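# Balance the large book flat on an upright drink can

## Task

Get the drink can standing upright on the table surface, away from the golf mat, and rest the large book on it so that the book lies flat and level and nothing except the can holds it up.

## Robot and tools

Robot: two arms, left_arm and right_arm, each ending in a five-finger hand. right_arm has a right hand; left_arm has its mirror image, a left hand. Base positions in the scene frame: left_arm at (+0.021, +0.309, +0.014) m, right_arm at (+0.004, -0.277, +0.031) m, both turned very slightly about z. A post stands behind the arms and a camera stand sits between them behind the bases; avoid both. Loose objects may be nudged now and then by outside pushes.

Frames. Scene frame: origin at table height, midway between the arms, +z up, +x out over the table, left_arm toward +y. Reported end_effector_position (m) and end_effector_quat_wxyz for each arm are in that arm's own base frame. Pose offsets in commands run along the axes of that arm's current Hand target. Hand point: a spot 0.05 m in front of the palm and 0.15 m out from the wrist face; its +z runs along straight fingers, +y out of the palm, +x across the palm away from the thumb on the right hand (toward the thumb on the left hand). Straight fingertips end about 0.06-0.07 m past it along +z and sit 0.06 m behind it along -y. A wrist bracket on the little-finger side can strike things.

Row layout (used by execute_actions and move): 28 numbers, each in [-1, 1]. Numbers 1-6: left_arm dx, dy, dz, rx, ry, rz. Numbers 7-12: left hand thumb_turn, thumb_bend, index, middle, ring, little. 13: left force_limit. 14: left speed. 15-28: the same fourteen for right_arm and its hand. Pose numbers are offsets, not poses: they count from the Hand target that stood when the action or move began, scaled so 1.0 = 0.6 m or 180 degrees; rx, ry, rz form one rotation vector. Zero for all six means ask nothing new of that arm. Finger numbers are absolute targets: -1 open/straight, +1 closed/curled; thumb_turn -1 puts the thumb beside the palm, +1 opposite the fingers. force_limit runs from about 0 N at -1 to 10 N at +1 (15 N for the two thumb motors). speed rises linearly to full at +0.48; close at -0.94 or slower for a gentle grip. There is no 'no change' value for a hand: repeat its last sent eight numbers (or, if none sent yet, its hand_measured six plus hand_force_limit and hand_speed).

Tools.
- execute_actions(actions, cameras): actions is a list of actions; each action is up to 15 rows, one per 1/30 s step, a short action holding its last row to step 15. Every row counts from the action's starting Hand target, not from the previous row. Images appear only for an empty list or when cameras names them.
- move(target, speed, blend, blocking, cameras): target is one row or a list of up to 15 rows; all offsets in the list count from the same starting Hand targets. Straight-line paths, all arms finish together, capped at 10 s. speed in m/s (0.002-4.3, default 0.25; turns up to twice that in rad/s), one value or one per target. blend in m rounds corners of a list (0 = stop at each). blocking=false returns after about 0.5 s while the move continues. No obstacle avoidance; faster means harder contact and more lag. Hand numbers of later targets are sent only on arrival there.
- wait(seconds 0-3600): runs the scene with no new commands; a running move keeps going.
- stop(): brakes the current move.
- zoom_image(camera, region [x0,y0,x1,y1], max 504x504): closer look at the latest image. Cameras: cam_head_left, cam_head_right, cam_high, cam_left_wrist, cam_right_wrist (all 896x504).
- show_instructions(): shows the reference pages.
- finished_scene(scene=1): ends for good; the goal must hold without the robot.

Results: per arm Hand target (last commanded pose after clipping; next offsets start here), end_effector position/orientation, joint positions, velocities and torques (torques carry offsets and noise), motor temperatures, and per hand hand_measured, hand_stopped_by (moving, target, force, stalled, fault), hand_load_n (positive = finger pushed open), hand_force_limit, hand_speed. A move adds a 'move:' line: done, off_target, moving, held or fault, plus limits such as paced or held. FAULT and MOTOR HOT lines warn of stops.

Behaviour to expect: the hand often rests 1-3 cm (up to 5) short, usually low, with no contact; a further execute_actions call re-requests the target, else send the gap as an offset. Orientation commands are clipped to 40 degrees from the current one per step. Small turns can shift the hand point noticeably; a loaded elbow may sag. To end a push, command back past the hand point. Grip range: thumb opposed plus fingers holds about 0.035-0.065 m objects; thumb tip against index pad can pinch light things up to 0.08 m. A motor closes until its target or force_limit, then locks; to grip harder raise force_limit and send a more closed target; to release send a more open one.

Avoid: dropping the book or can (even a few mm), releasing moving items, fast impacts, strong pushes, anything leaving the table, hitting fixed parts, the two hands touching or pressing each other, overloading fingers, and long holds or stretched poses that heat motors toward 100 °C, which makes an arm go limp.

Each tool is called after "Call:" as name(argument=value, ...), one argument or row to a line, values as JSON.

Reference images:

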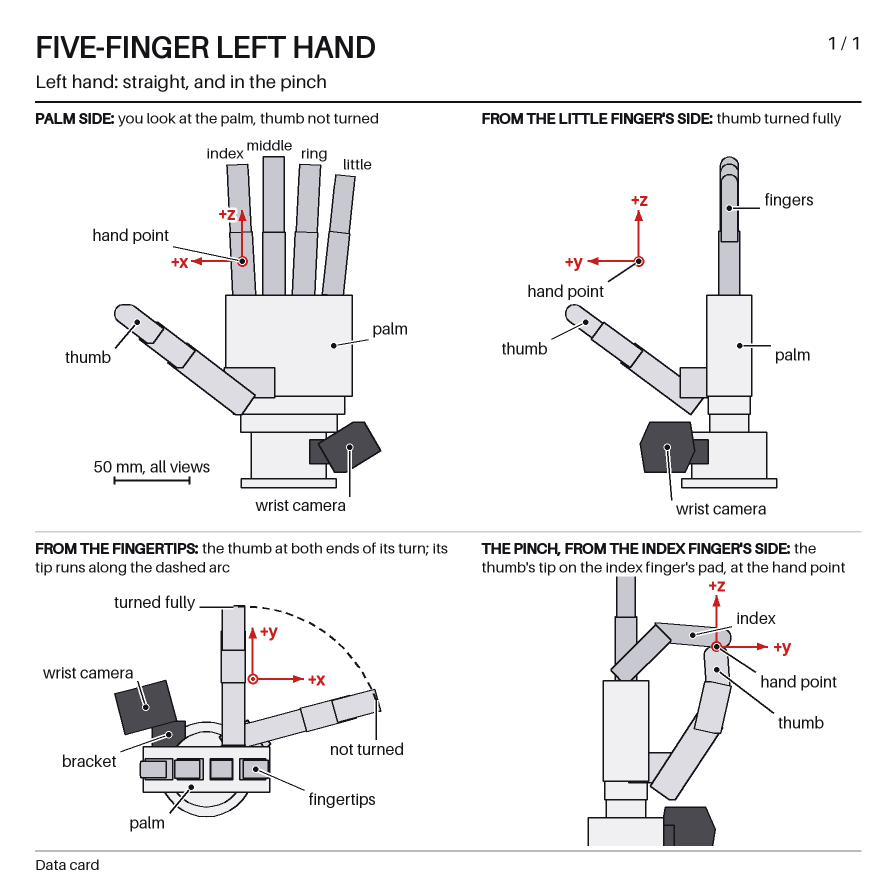

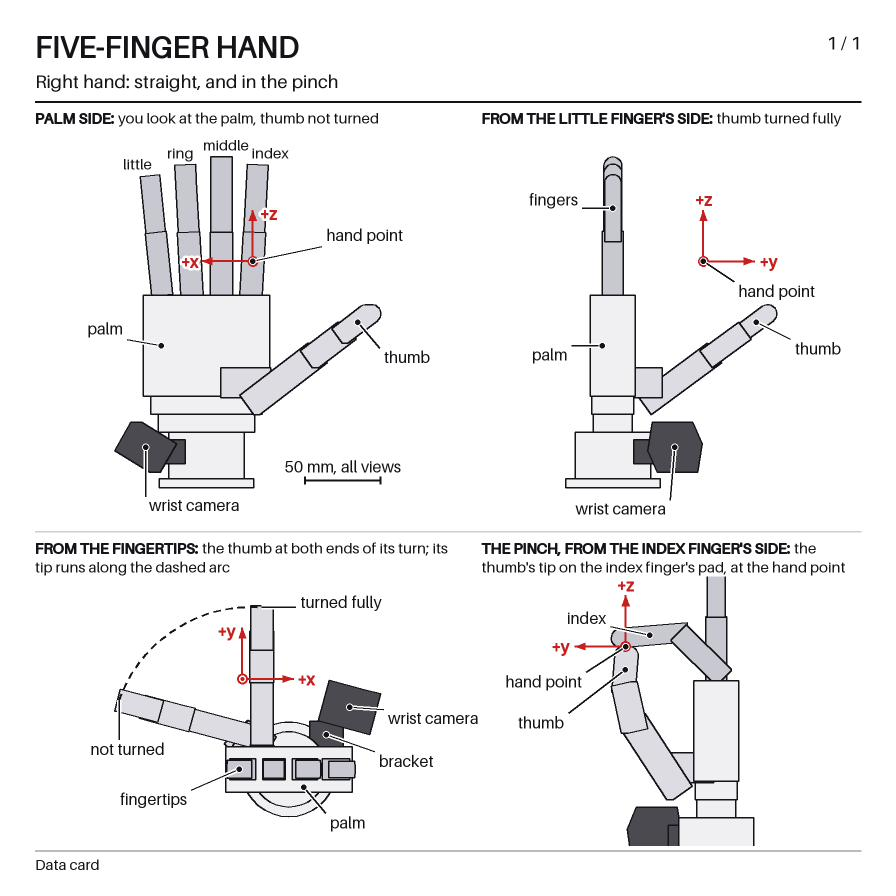

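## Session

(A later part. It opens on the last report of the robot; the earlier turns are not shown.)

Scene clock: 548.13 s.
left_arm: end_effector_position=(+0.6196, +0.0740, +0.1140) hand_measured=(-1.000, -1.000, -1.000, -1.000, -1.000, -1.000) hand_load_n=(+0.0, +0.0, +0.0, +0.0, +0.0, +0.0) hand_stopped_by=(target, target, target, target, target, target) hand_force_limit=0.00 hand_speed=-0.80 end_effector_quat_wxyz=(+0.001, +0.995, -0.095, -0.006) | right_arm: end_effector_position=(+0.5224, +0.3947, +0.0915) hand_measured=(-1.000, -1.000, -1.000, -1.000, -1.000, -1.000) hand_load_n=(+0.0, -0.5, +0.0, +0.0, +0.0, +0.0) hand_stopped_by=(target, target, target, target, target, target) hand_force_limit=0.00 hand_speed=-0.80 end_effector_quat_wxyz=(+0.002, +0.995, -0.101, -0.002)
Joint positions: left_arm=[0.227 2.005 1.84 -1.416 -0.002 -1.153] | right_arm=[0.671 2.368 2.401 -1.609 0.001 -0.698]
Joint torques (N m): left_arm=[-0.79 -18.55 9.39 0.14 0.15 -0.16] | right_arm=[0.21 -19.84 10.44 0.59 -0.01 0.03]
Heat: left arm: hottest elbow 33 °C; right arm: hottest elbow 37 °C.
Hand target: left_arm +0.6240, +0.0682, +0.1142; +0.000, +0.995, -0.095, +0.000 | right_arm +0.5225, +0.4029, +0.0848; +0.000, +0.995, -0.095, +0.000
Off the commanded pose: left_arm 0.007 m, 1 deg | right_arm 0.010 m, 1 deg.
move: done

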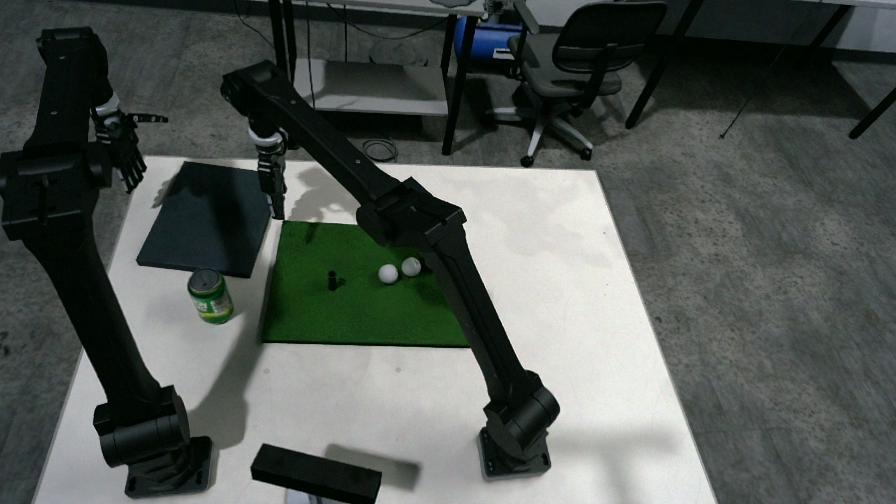

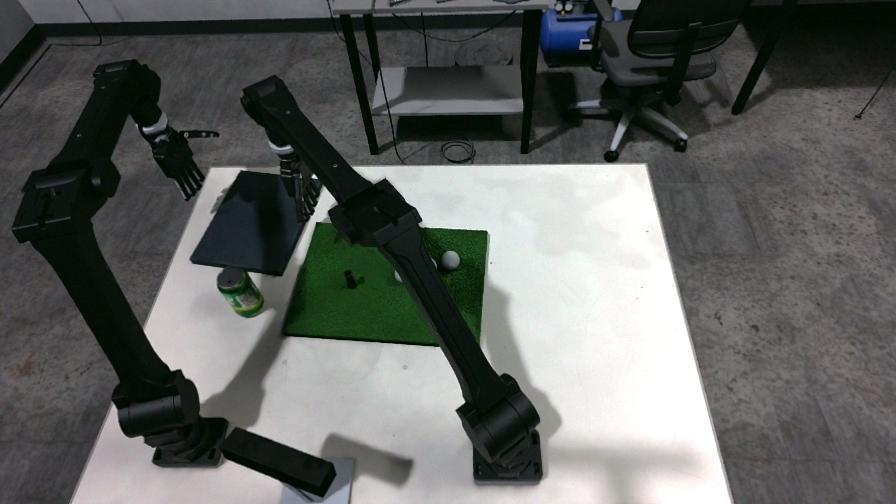

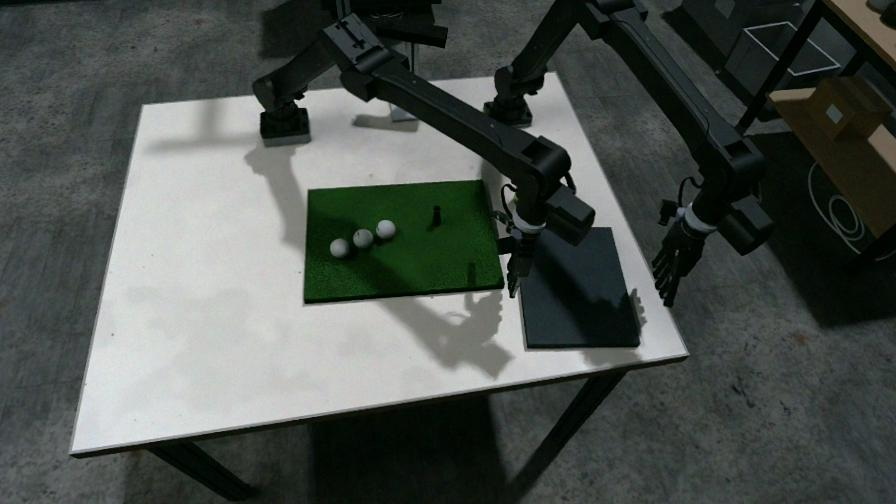

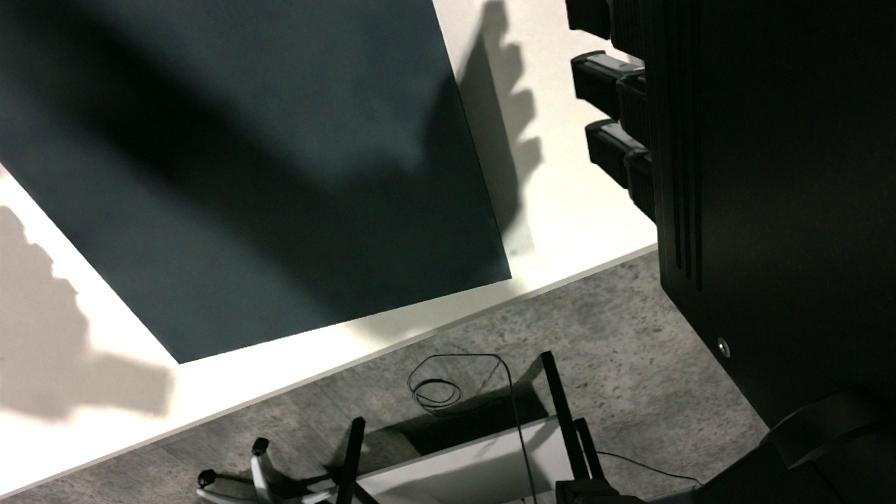

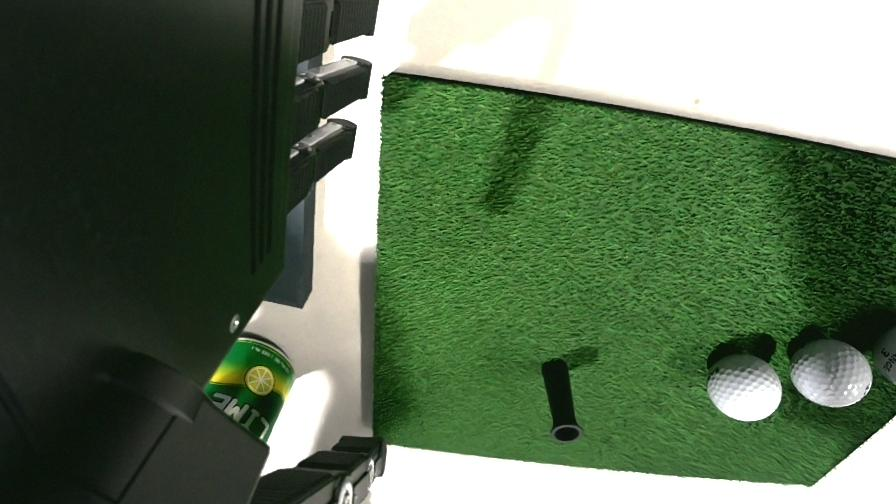

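Call:
move(
  target=[-0.0532, 0.0412, 0.0687, 0, 0, 0, -1, -1, -1, -1, -1, -1, 0, -0.8, -0.0458, -0.0135, 0.053, 0, 0, 0, -1, -1, -1, -1, -1, -1, 0, -0.8],
  speed=0.06,
  cameras=["cam_high", "cam_head_right", "cam_left_wrist", "cam_head_left"],
)

Call:
zoom_image(
  camera="cam_high",
  region=[480, 200, 700, 360],
)

Call:
zoom_image(
  camera="cam_head_right",
  region=[140, 120, 340, 290],
)

Call:
zoom_image(
  camera="cam_head_left",
  region=[90, 120, 310, 290],
)

Scene clock: 573.07 s.
left_arm: end_effector_position=(+0.5827, +0.0564, +0.0591) hand_measured=(-1.000, -1.000, -1.000, -1.000, -1.000, -1.000) hand_load_n=(+0.5, +0.0, +0.0, +0.0, +0.0, +0.0) hand_stopped_by=(target, target, target, target, target, target) hand_force_limit=0.00 hand_speed=-0.80 end_effector_quat_wxyz=(+0.004, +0.995, -0.094, -0.017) | right_arm: end_effector_position=(+0.5005, +0.4109, +0.0461) hand_measured=(-1.000, -1.000, -1.000, -1.000, -1.000, -1.000) hand_load_n=(+0.0, +0.0, +0.0, +0.0, +0.0, +0.0) hand_stopped_by=(target, target, target, target, target, target) hand_force_limit=0.00 hand_speed=-0.80 end_effector_quat_wxyz=(+0.006, +0.996, -0.094, -0.006)
Joint positions: left_arm=[0.212 1.954 1.61 -1.261 -0.002 -1.17] | right_arm=[0.709 2.358 2.262 -1.492 0.001 -0.674]
Joint torques (N m): left_arm=[-0.97 -19.6 8.79 0.09 0.16 -0.16] | right_arm=[0.26 -22.12 8.23 0.54 0 0.15]
Heat: left arm: hottest elbow 33 °C; right arm: hottest elbow 36 °C.
Hand target: left_arm +0.5880, +0.0500, +0.0730; +0.000, +0.995, -0.095, +0.000 | right_arm +0.4970, +0.4160, +0.0530; +0.000, +0.995, -0.095, +0.000
Off the commanded pose: left_arm 0.016 m, 2 deg | right_arm 0.009 m, 1 deg.
move: off_target (left_arm)
Images, in order (width x height): cam_head_left 896x504, cam_head_right 896x504, cam_high 896x504, cam_left_wrist 896x504.

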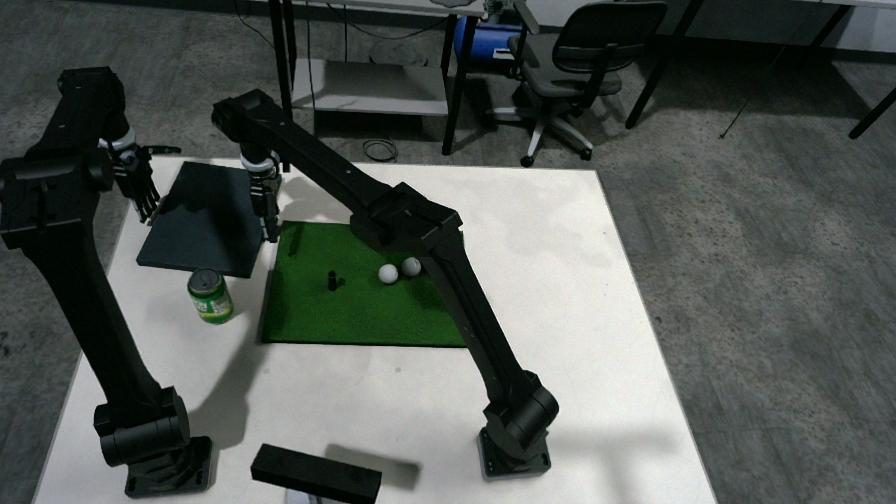

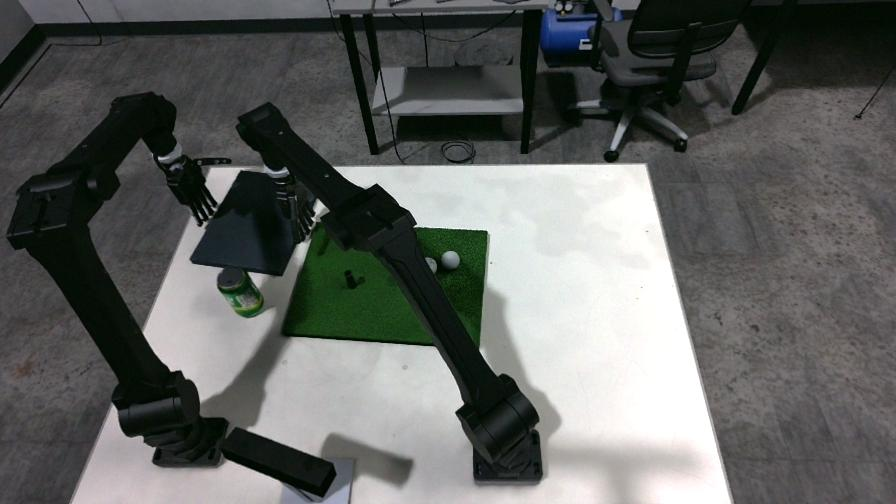

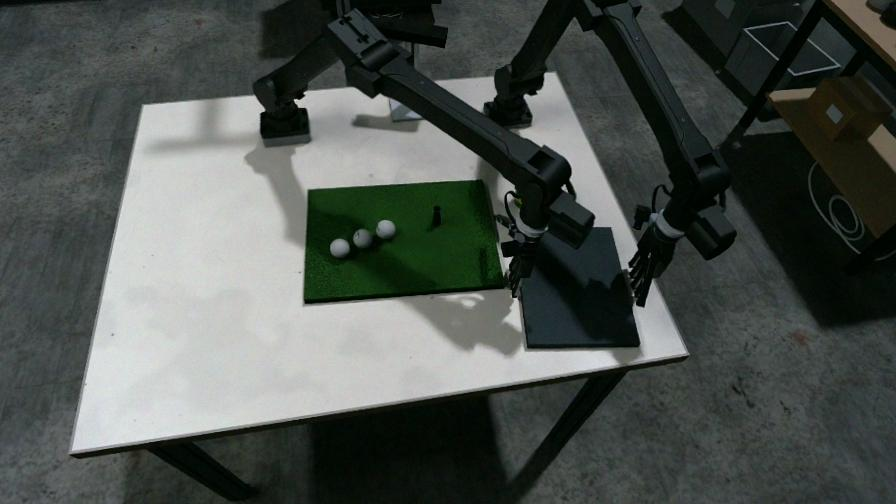

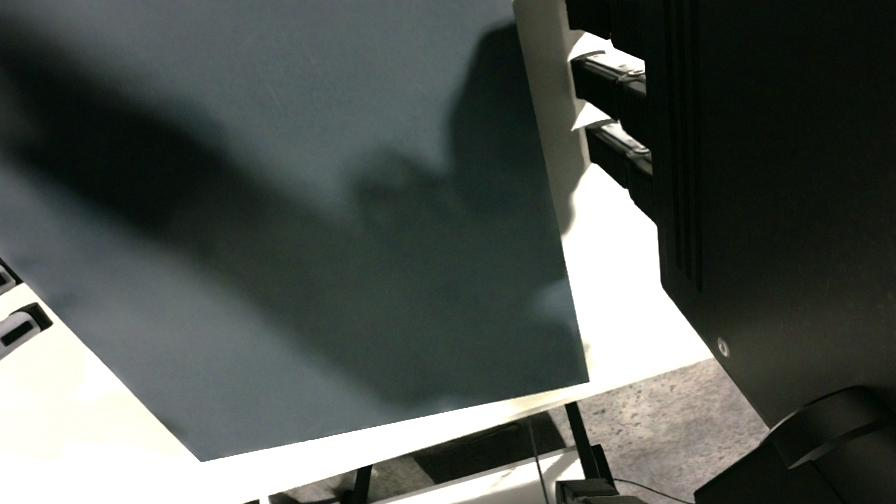

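Scaled by 2.291.

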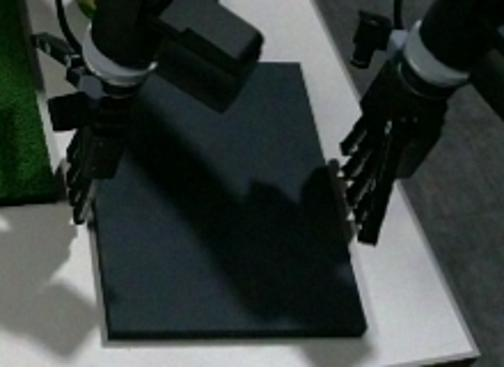

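Scaled by 2.520.

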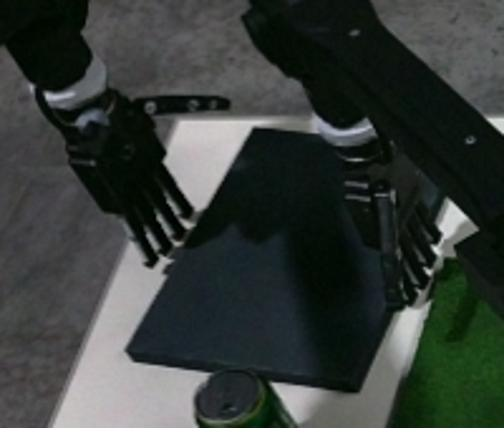

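Scaled by 2.291.

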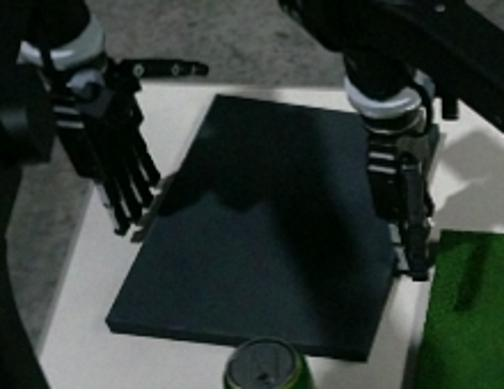

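Call:
move(
  target=[0, 0.02, 0, 0, 0, 0, -1, -1, -1, -1, -1, -1, 0, -0.8, 0, -0.0167, 0.0, 0, 0, 0, -1, -1, -1, -1, -1, -1, 0, -0.8],
  speed=0.03,
  cameras=["cam_high", "cam_head_right", "cam_left_wrist", "cam_head_left"],
)

Call:
zoom_image(
  camera="cam_high",
  region=[480, 200, 700, 360],
)

Call:
zoom_image(
  camera="cam_head_right",
  region=[140, 120, 340, 290],
)

Scene clock: 583.03 s.
left_arm: end_effector_position=(+0.5809, +0.0435, +0.0599) hand_measured=(-1.000, -1.000, -1.000, -1.000, -1.000, -1.000) hand_load_n=(+0.0, +0.0, +0.0, +0.0, +0.0, +0.0) hand_stopped_by=(target, target, target, target, target, target) hand_force_limit=0.00 hand_speed=-0.80 end_effector_quat_wxyz=(+0.004, +0.995, -0.096, -0.016) | right_arm: end_effector_position=(+0.4971, +0.4132, +0.0464) hand_measured=(-1.000, -1.000, -1.000, -1.000, -1.000, -1.000) hand_load_n=(+0.0, +0.0, +0.5, +0.0, +0.0, +0.0) hand_stopped_by=(target, target, target, target, target, target) hand_force_limit=0.00 hand_speed=-0.80 end_effector_quat_wxyz=(+0.008, +0.995, -0.095, -0.007)
Joint positions: left_arm=[0.191 1.942 1.593 -1.255 -0.002 -1.189] | right_arm=[0.714 2.358 2.262 -1.495 0.001 -0.665]
Joint torques (N m): left_arm=[-0.79 -19.25 8.75 0.08 0.15 -0.18] | right_arm=[0.38 -19.9 13.23 -0.09 0 0.16]
Heat: left arm: hottest elbow 33 °C; right arm: hottest elbow 35 °C.
Hand target: left_arm +0.5857, +0.0380, +0.0729; +0.000, +0.995, -0.095, +0.000 | right_arm +0.4991, +0.4257, +0.0530; +0.000, +0.995, -0.095, +0.000
Off the commanded pose: left_arm 0.015 m, 2 deg | right_arm 0.014 m, 1 deg.
move: off_target (left_arm, right_arm)
Images, in order (width x height): cam_head_left 896x504, cam_head_right 896x504, cam_high 896x504, cam_left_wrist 896x504.

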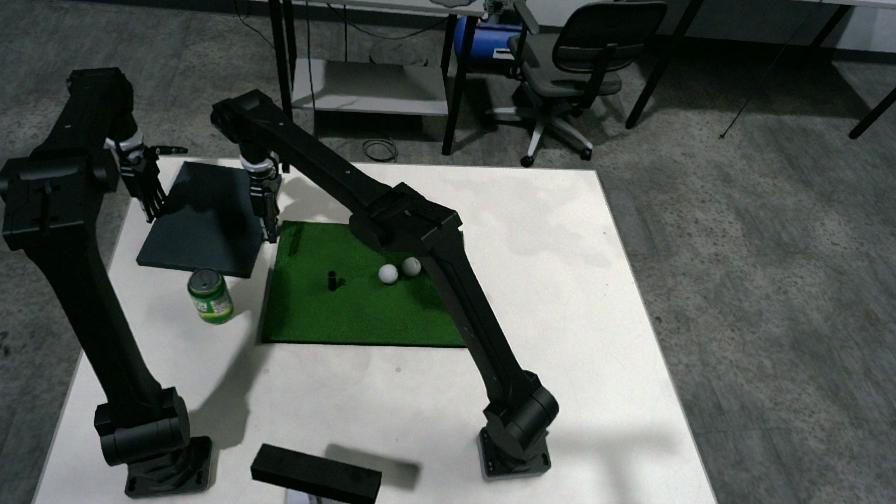

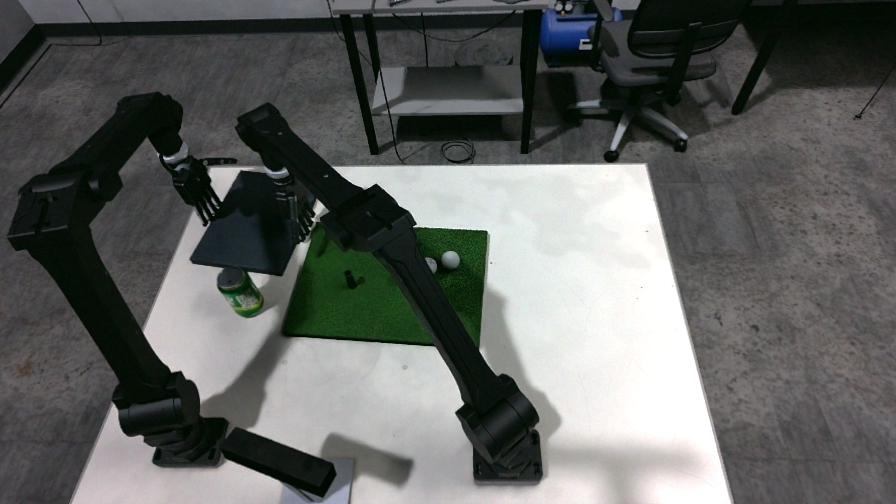

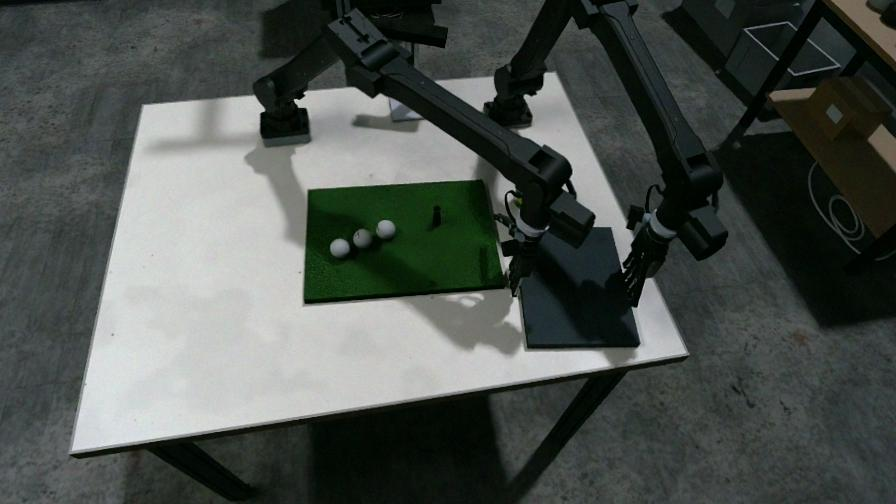

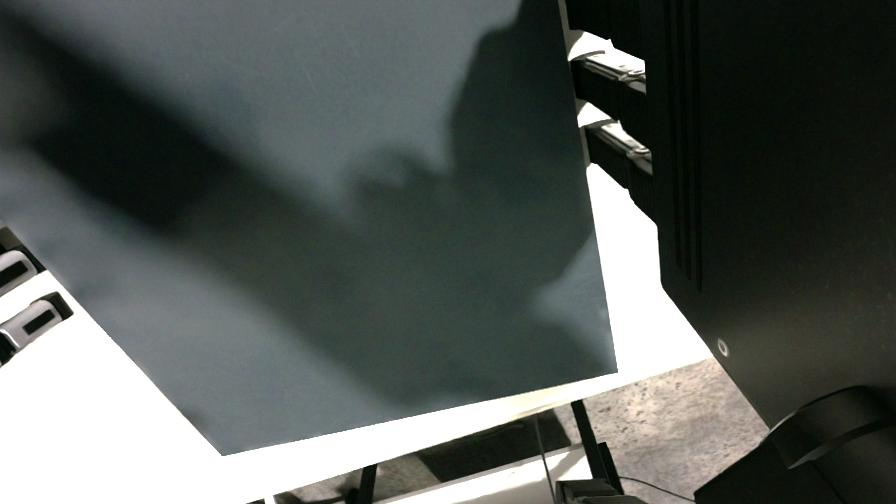

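Scaled by 2.291.

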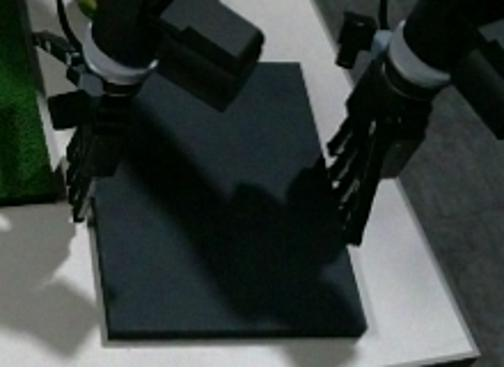

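Scaled by 2.520.

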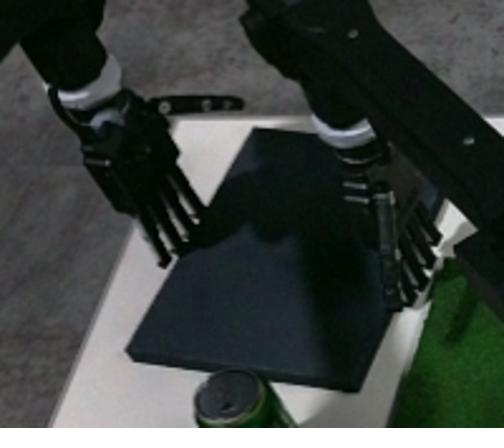

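Call:
move(
  target=[0, 0.0133, 0, 0, 0, 0, -1, -1, -1, -1, -1, -1, 0, -0.8, 0, -0.02, 0.0, 0, 0, 0, -1, -1, -1, -1, -1, -1, 0, -0.8],
  speed=0.03,
  cameras=["cam_high", "cam_head_right", "cam_left_wrist"],
)

Call:
zoom_image(
  camera="cam_high",
  region=[480, 200, 700, 360],
)

Call:
zoom_image(
  camera="cam_head_right",
  region=[140, 120, 340, 290],
)

Scene clock: 588.97 s.
left_arm: end_effector_position=(+0.5793, +0.0387, +0.0594) hand_measured=(-1.000, -1.000, -1.000, -1.000, -1.000, -1.000) hand_load_n=(+0.0, -0.5, +0.0, -0.5, +0.0, +0.0) hand_stopped_by=(target, target, target, target, target, target) hand_force_limit=0.00 hand_speed=-0.80 end_effector_quat_wxyz=(+0.003, +0.995, -0.093, -0.016) | right_arm: end_effector_position=(+0.4978, +0.4224, +0.0501) hand_measured=(-1.000, -1.000, -1.000, -1.000, -1.000, -1.000) hand_load_n=(+0.0, +0.0, -0.5, +0.0, +0.0, +0.0) hand_stopped_by=(target, target, target, target, target, target) hand_force_limit=0.00 hand_speed=-0.80 end_effector_quat_wxyz=(+0.010, +0.995, -0.094, -0.007)
Joint positions: left_arm=[0.183 1.935 1.582 -1.25 -0.003 -1.201] | right_arm=[0.724 2.389 2.327 -1.534 0.003 -0.657]
Joint torques (N m): left_arm=[-1.26 -19.31 8.73 0.06 0.2 -0.18] | right_arm=[0.5 -19.55 14.12 0.09 -0.14 0.18]
Heat: left arm: hottest elbow 33 °C; right arm: hottest elbow 35 °C.
Hand target: left_arm +0.5843, +0.0303, +0.0730; +0.000, +0.995, -0.095, +0.000 | right_arm +0.5013, +0.4376, +0.0531; +0.000, +0.995, -0.095, +0.000
Off the commanded pose: left_arm 0.017 m, 2 deg | right_arm 0.016 m, 1 deg.
move: off_target (left_arm, right_arm)
Images, in order (width x height): cam_head_right 896x504, cam_high 896x504, cam_left_wrist 896x504.

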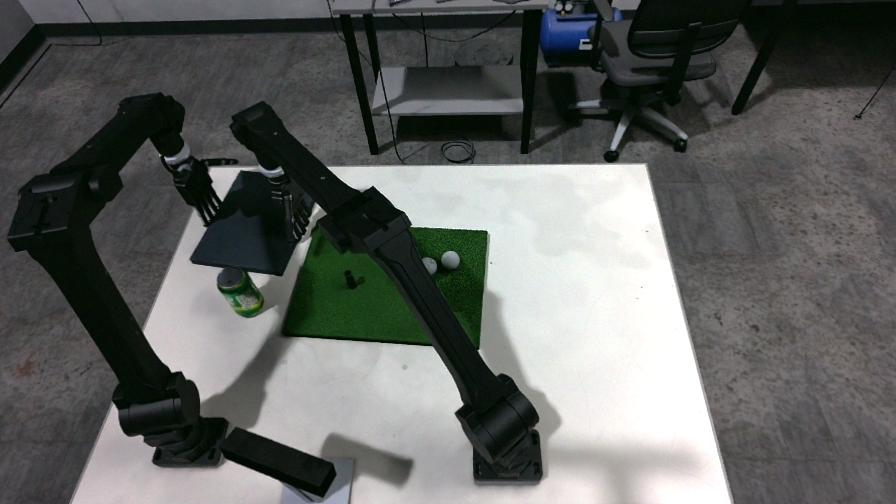

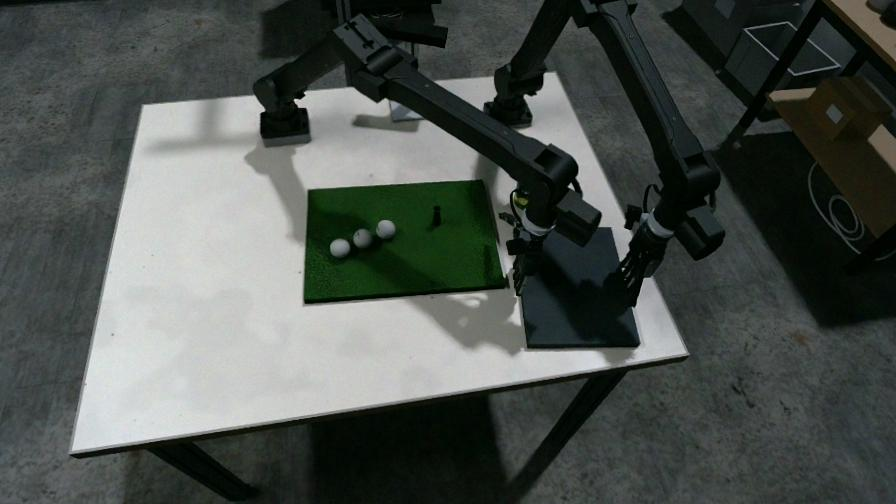

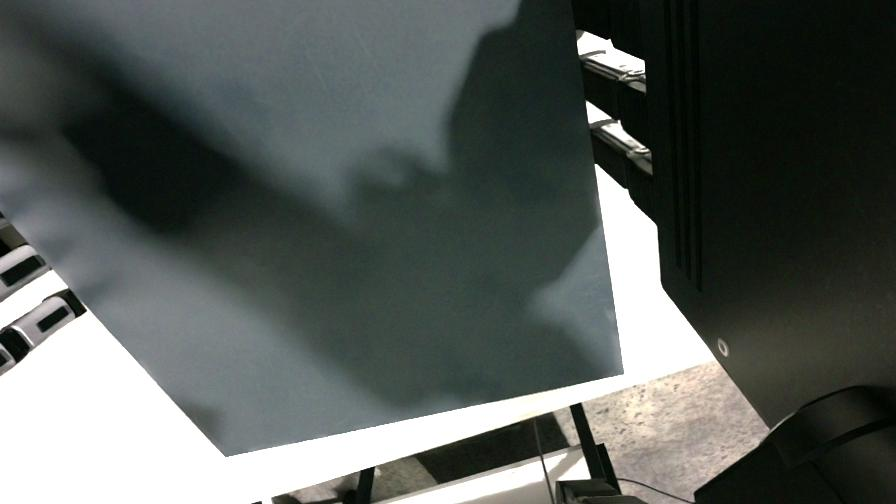

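Scaled by 2.291.

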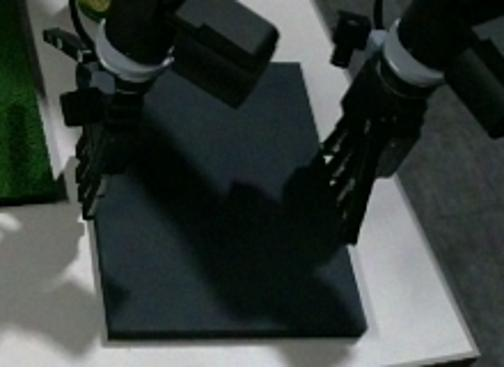

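Scaled by 2.520.

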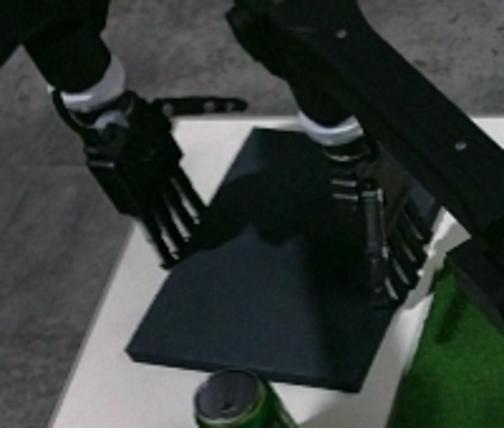

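Call:
move(
  target=[0, 0.0167, 0, 0, 0, 0, -1, -1, -1, -1, -1, -1, 0, -0.8, 0, -0.0167, 0.0, 0, 0, 0, -1, -1, -1, -1, -1, -1, 0, -0.8],
  speed=0.03,
  cameras=["cam_high", "cam_head_right", "cam_left_wrist"],
)

Call:
zoom_image(
  camera="cam_high",
  region=[480, 200, 700, 360],
)

Scene clock: 592.60 s.
left_arm: end_effector_position=(+0.5788, +0.0377, +0.0591) hand_measured=(-1.000, -1.000, -1.000, -1.000, -1.000, -1.000) hand_load_n=(+0.0, +0.0, +0.0, +0.0, +0.0, +0.5) hand_stopped_by=(target, target, target, target, target, target) hand_force_limit=0.00 hand_speed=-0.80 end_effector_quat_wxyz=(+0.000, +0.996, -0.088, -0.014) | right_arm: end_effector_position=(+0.5000, +0.4240, +0.0504) hand_measured=(-1.000, -1.000, -1.000, -1.000, -1.000, -1.000) hand_load_n=(+0.0, +0.0, -2.5, +0.0, +0.0, +0.0) hand_stopped_by=(target, target, target, target, target, target) hand_force_limit=0.00 hand_speed=-0.80 end_effector_quat_wxyz=(+0.017, +0.995, -0.095, -0.013)
Joint positions: left_arm=[0.179 1.928 1.57 -1.24 -0.008 -1.215] | right_arm=[0.724 2.423 2.388 -1.578 0.005 -0.656]
Joint torques (N m): left_arm=[-2.43 -19.31 8.57 -0.16 0.42 -0.21] | right_arm=[0.73 -19.6 14.64 0.54 -0.26 0.25]
Heat: left arm: hottest elbow 33 °C; right arm: hottest elbow 35 °C.
Hand target: left_arm +0.5822, +0.0205, +0.0728; +0.000, +0.995, -0.095, +0.000 | right_arm +0.5031, +0.4474, +0.0529; +0.001, +0.995, -0.095, +0.000
Off the commanded pose: left_arm 0.022 m, 2 deg | right_arm 0.024 m, 2 deg.
move: off_target (left_arm, right_arm)
Images, in order (width x height): cam_head_right 896x504, cam_high 896x504, cam_left_wrist 896x504.

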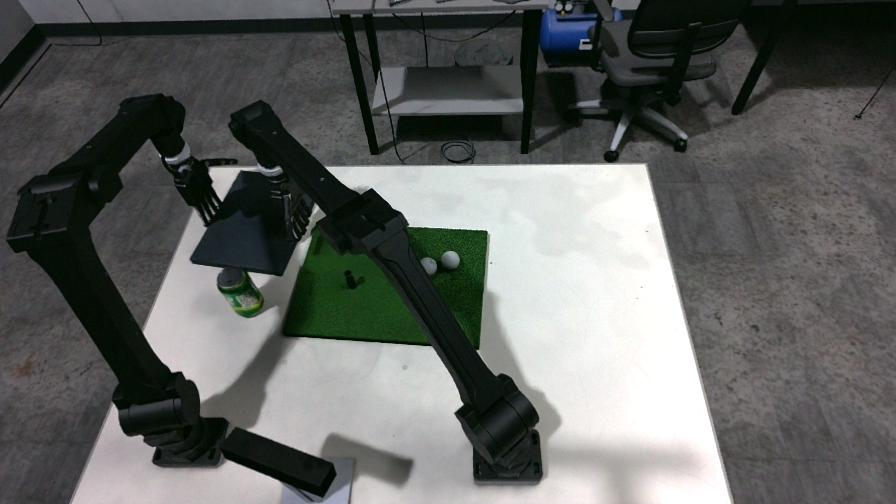

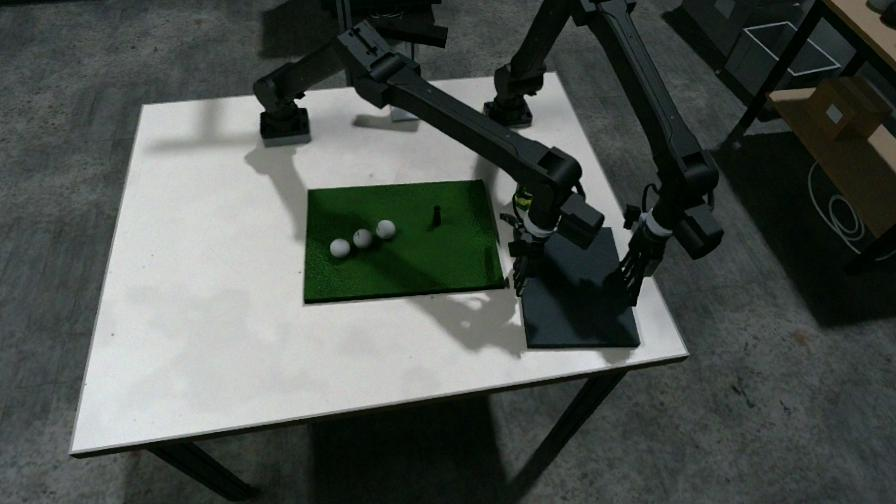

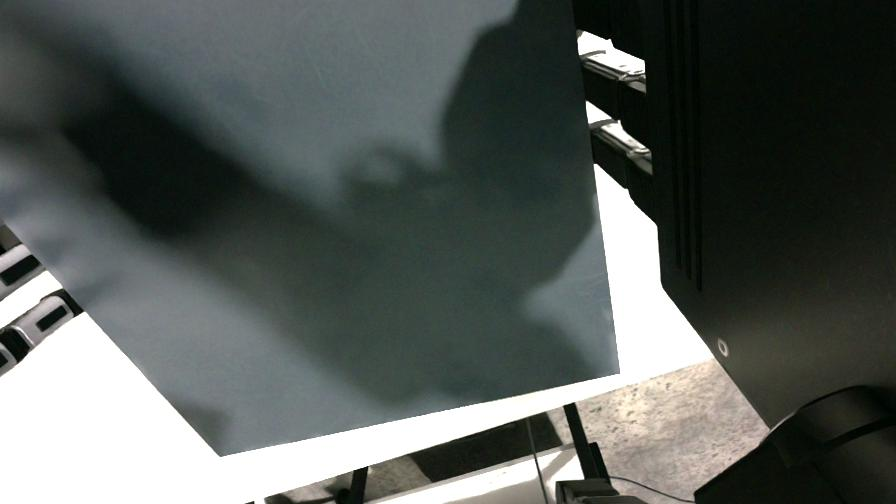

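Scaled by 2.291.

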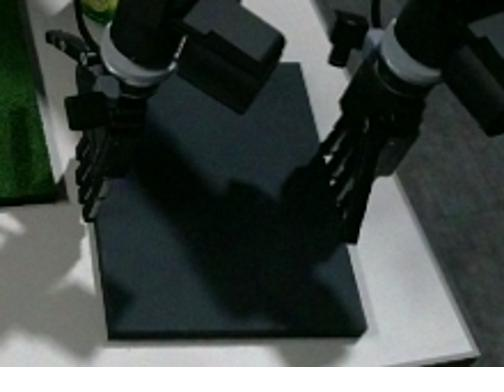

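Call:
move(
  target=[0, 0.0333, 0, 0, 0, 0, -1, -1, -1, -1, -1, -1, 0, -0.8, 0, -0.0333, 0.0, 0, 0, 0, -1, -1, -1, -1, -1, -1, 0, -0.8],
  speed=0.03,
  cameras=["cam_high", "cam_head_right", "cam_left_wrist"],
)

Call:
zoom_image(
  camera="cam_high",
  region=[480, 200, 700, 360],
)

Scene clock: 597.87 s.
left_arm: end_effector_position=(+0.5784, +0.0350, +0.0583) hand_measured=(-1.000, -1.000, -1.000, -1.000, -1.000, -1.000) hand_load_n=(+0.0, +0.0, +0.0, +0.5, +0.0, +0.0) hand_stopped_by=(target, target, target, target, target, target) hand_force_limit=0.00 hand_speed=-0.80 end_effector_quat_wxyz=(-0.010, +0.997, -0.080, -0.010) | right_arm: end_effector_position=(+0.5034, +0.4275, +0.0522) hand_measured=(-1.000, -1.000, -1.000, -1.000, -1.000, -1.000) hand_load_n=(+0.0, +0.0, -5.5, -1.5, +0.0, +0.0) hand_stopped_by=(target, target, target, target, target, target) hand_force_limit=0.00 hand_speed=-0.80 end_effector_quat_wxyz=(+0.034, +0.995, -0.096, -0.023)
Joint positions: left_arm=[0.169 1.914 1.549 -1.22 -0.024 -1.242] | right_arm=[0.727 2.503 2.535 -1.684 0.013 -0.652]
Joint torques (N m): left_arm=[-4.42 -19.31 8.17 -0.54 1.13 -0.26] | right_arm=[2.08 -19.96 15.65 1.51 -0.64 0.36]
Heat: left arm: hottest elbow 33 °C; right arm: hottest elbow 36 °C.
Hand target: left_arm +0.5784, +0.0008, +0.0728; +0.000, +0.995, -0.095, +0.000 | right_arm +0.5069, +0.4671, +0.0529; +0.000, +0.995, -0.095, +0.000
Off the commanded pose: left_arm 0.037 m, 2 deg | right_arm 0.040 m, 5 deg.
move: off_target (left_arm, right_arm)
Images, in order (width x height): cam_head_right 896x504, cam_high 896x504, cam_left_wrist 896x504.

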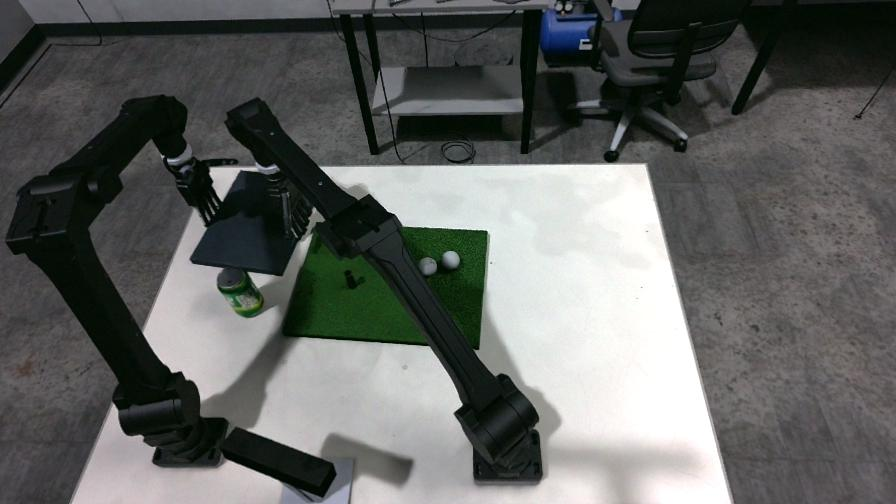

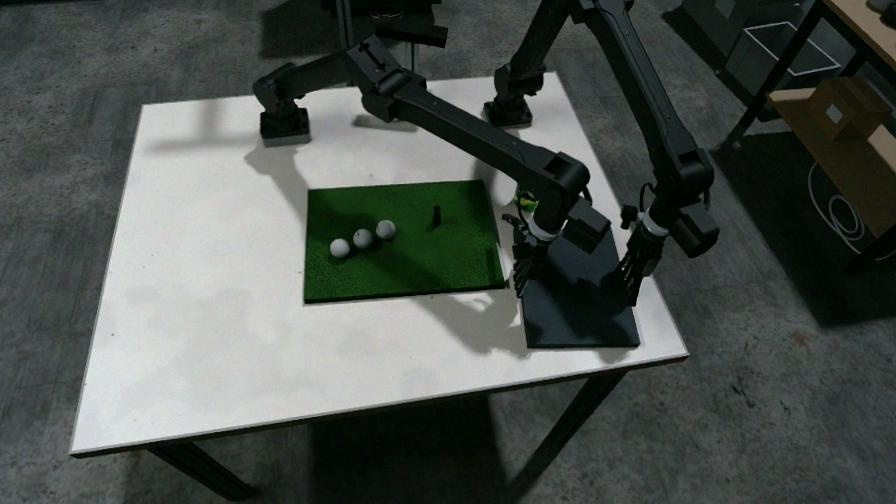

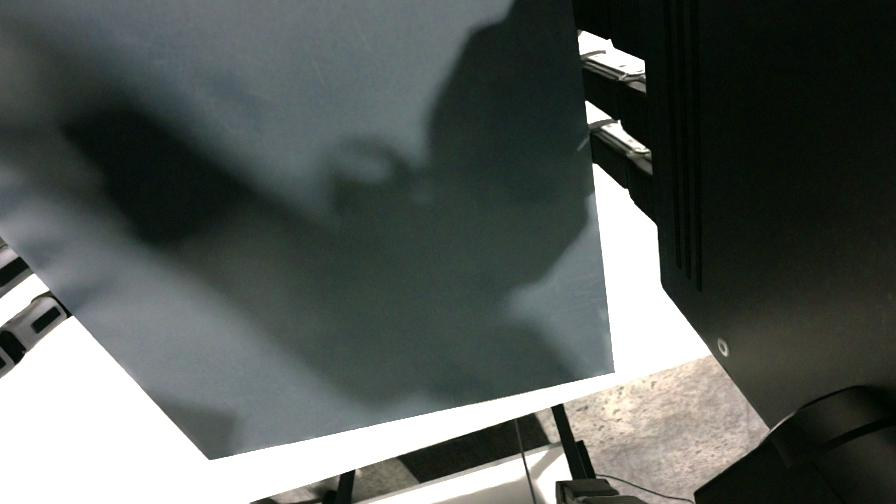

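Scaled by 2.291.

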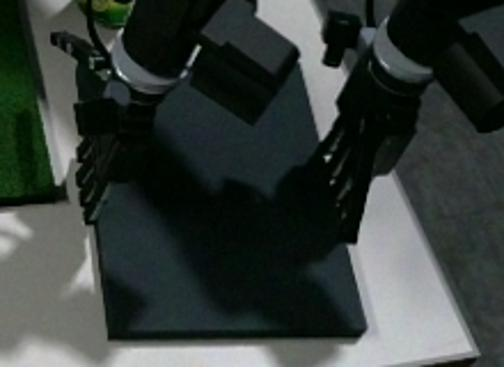

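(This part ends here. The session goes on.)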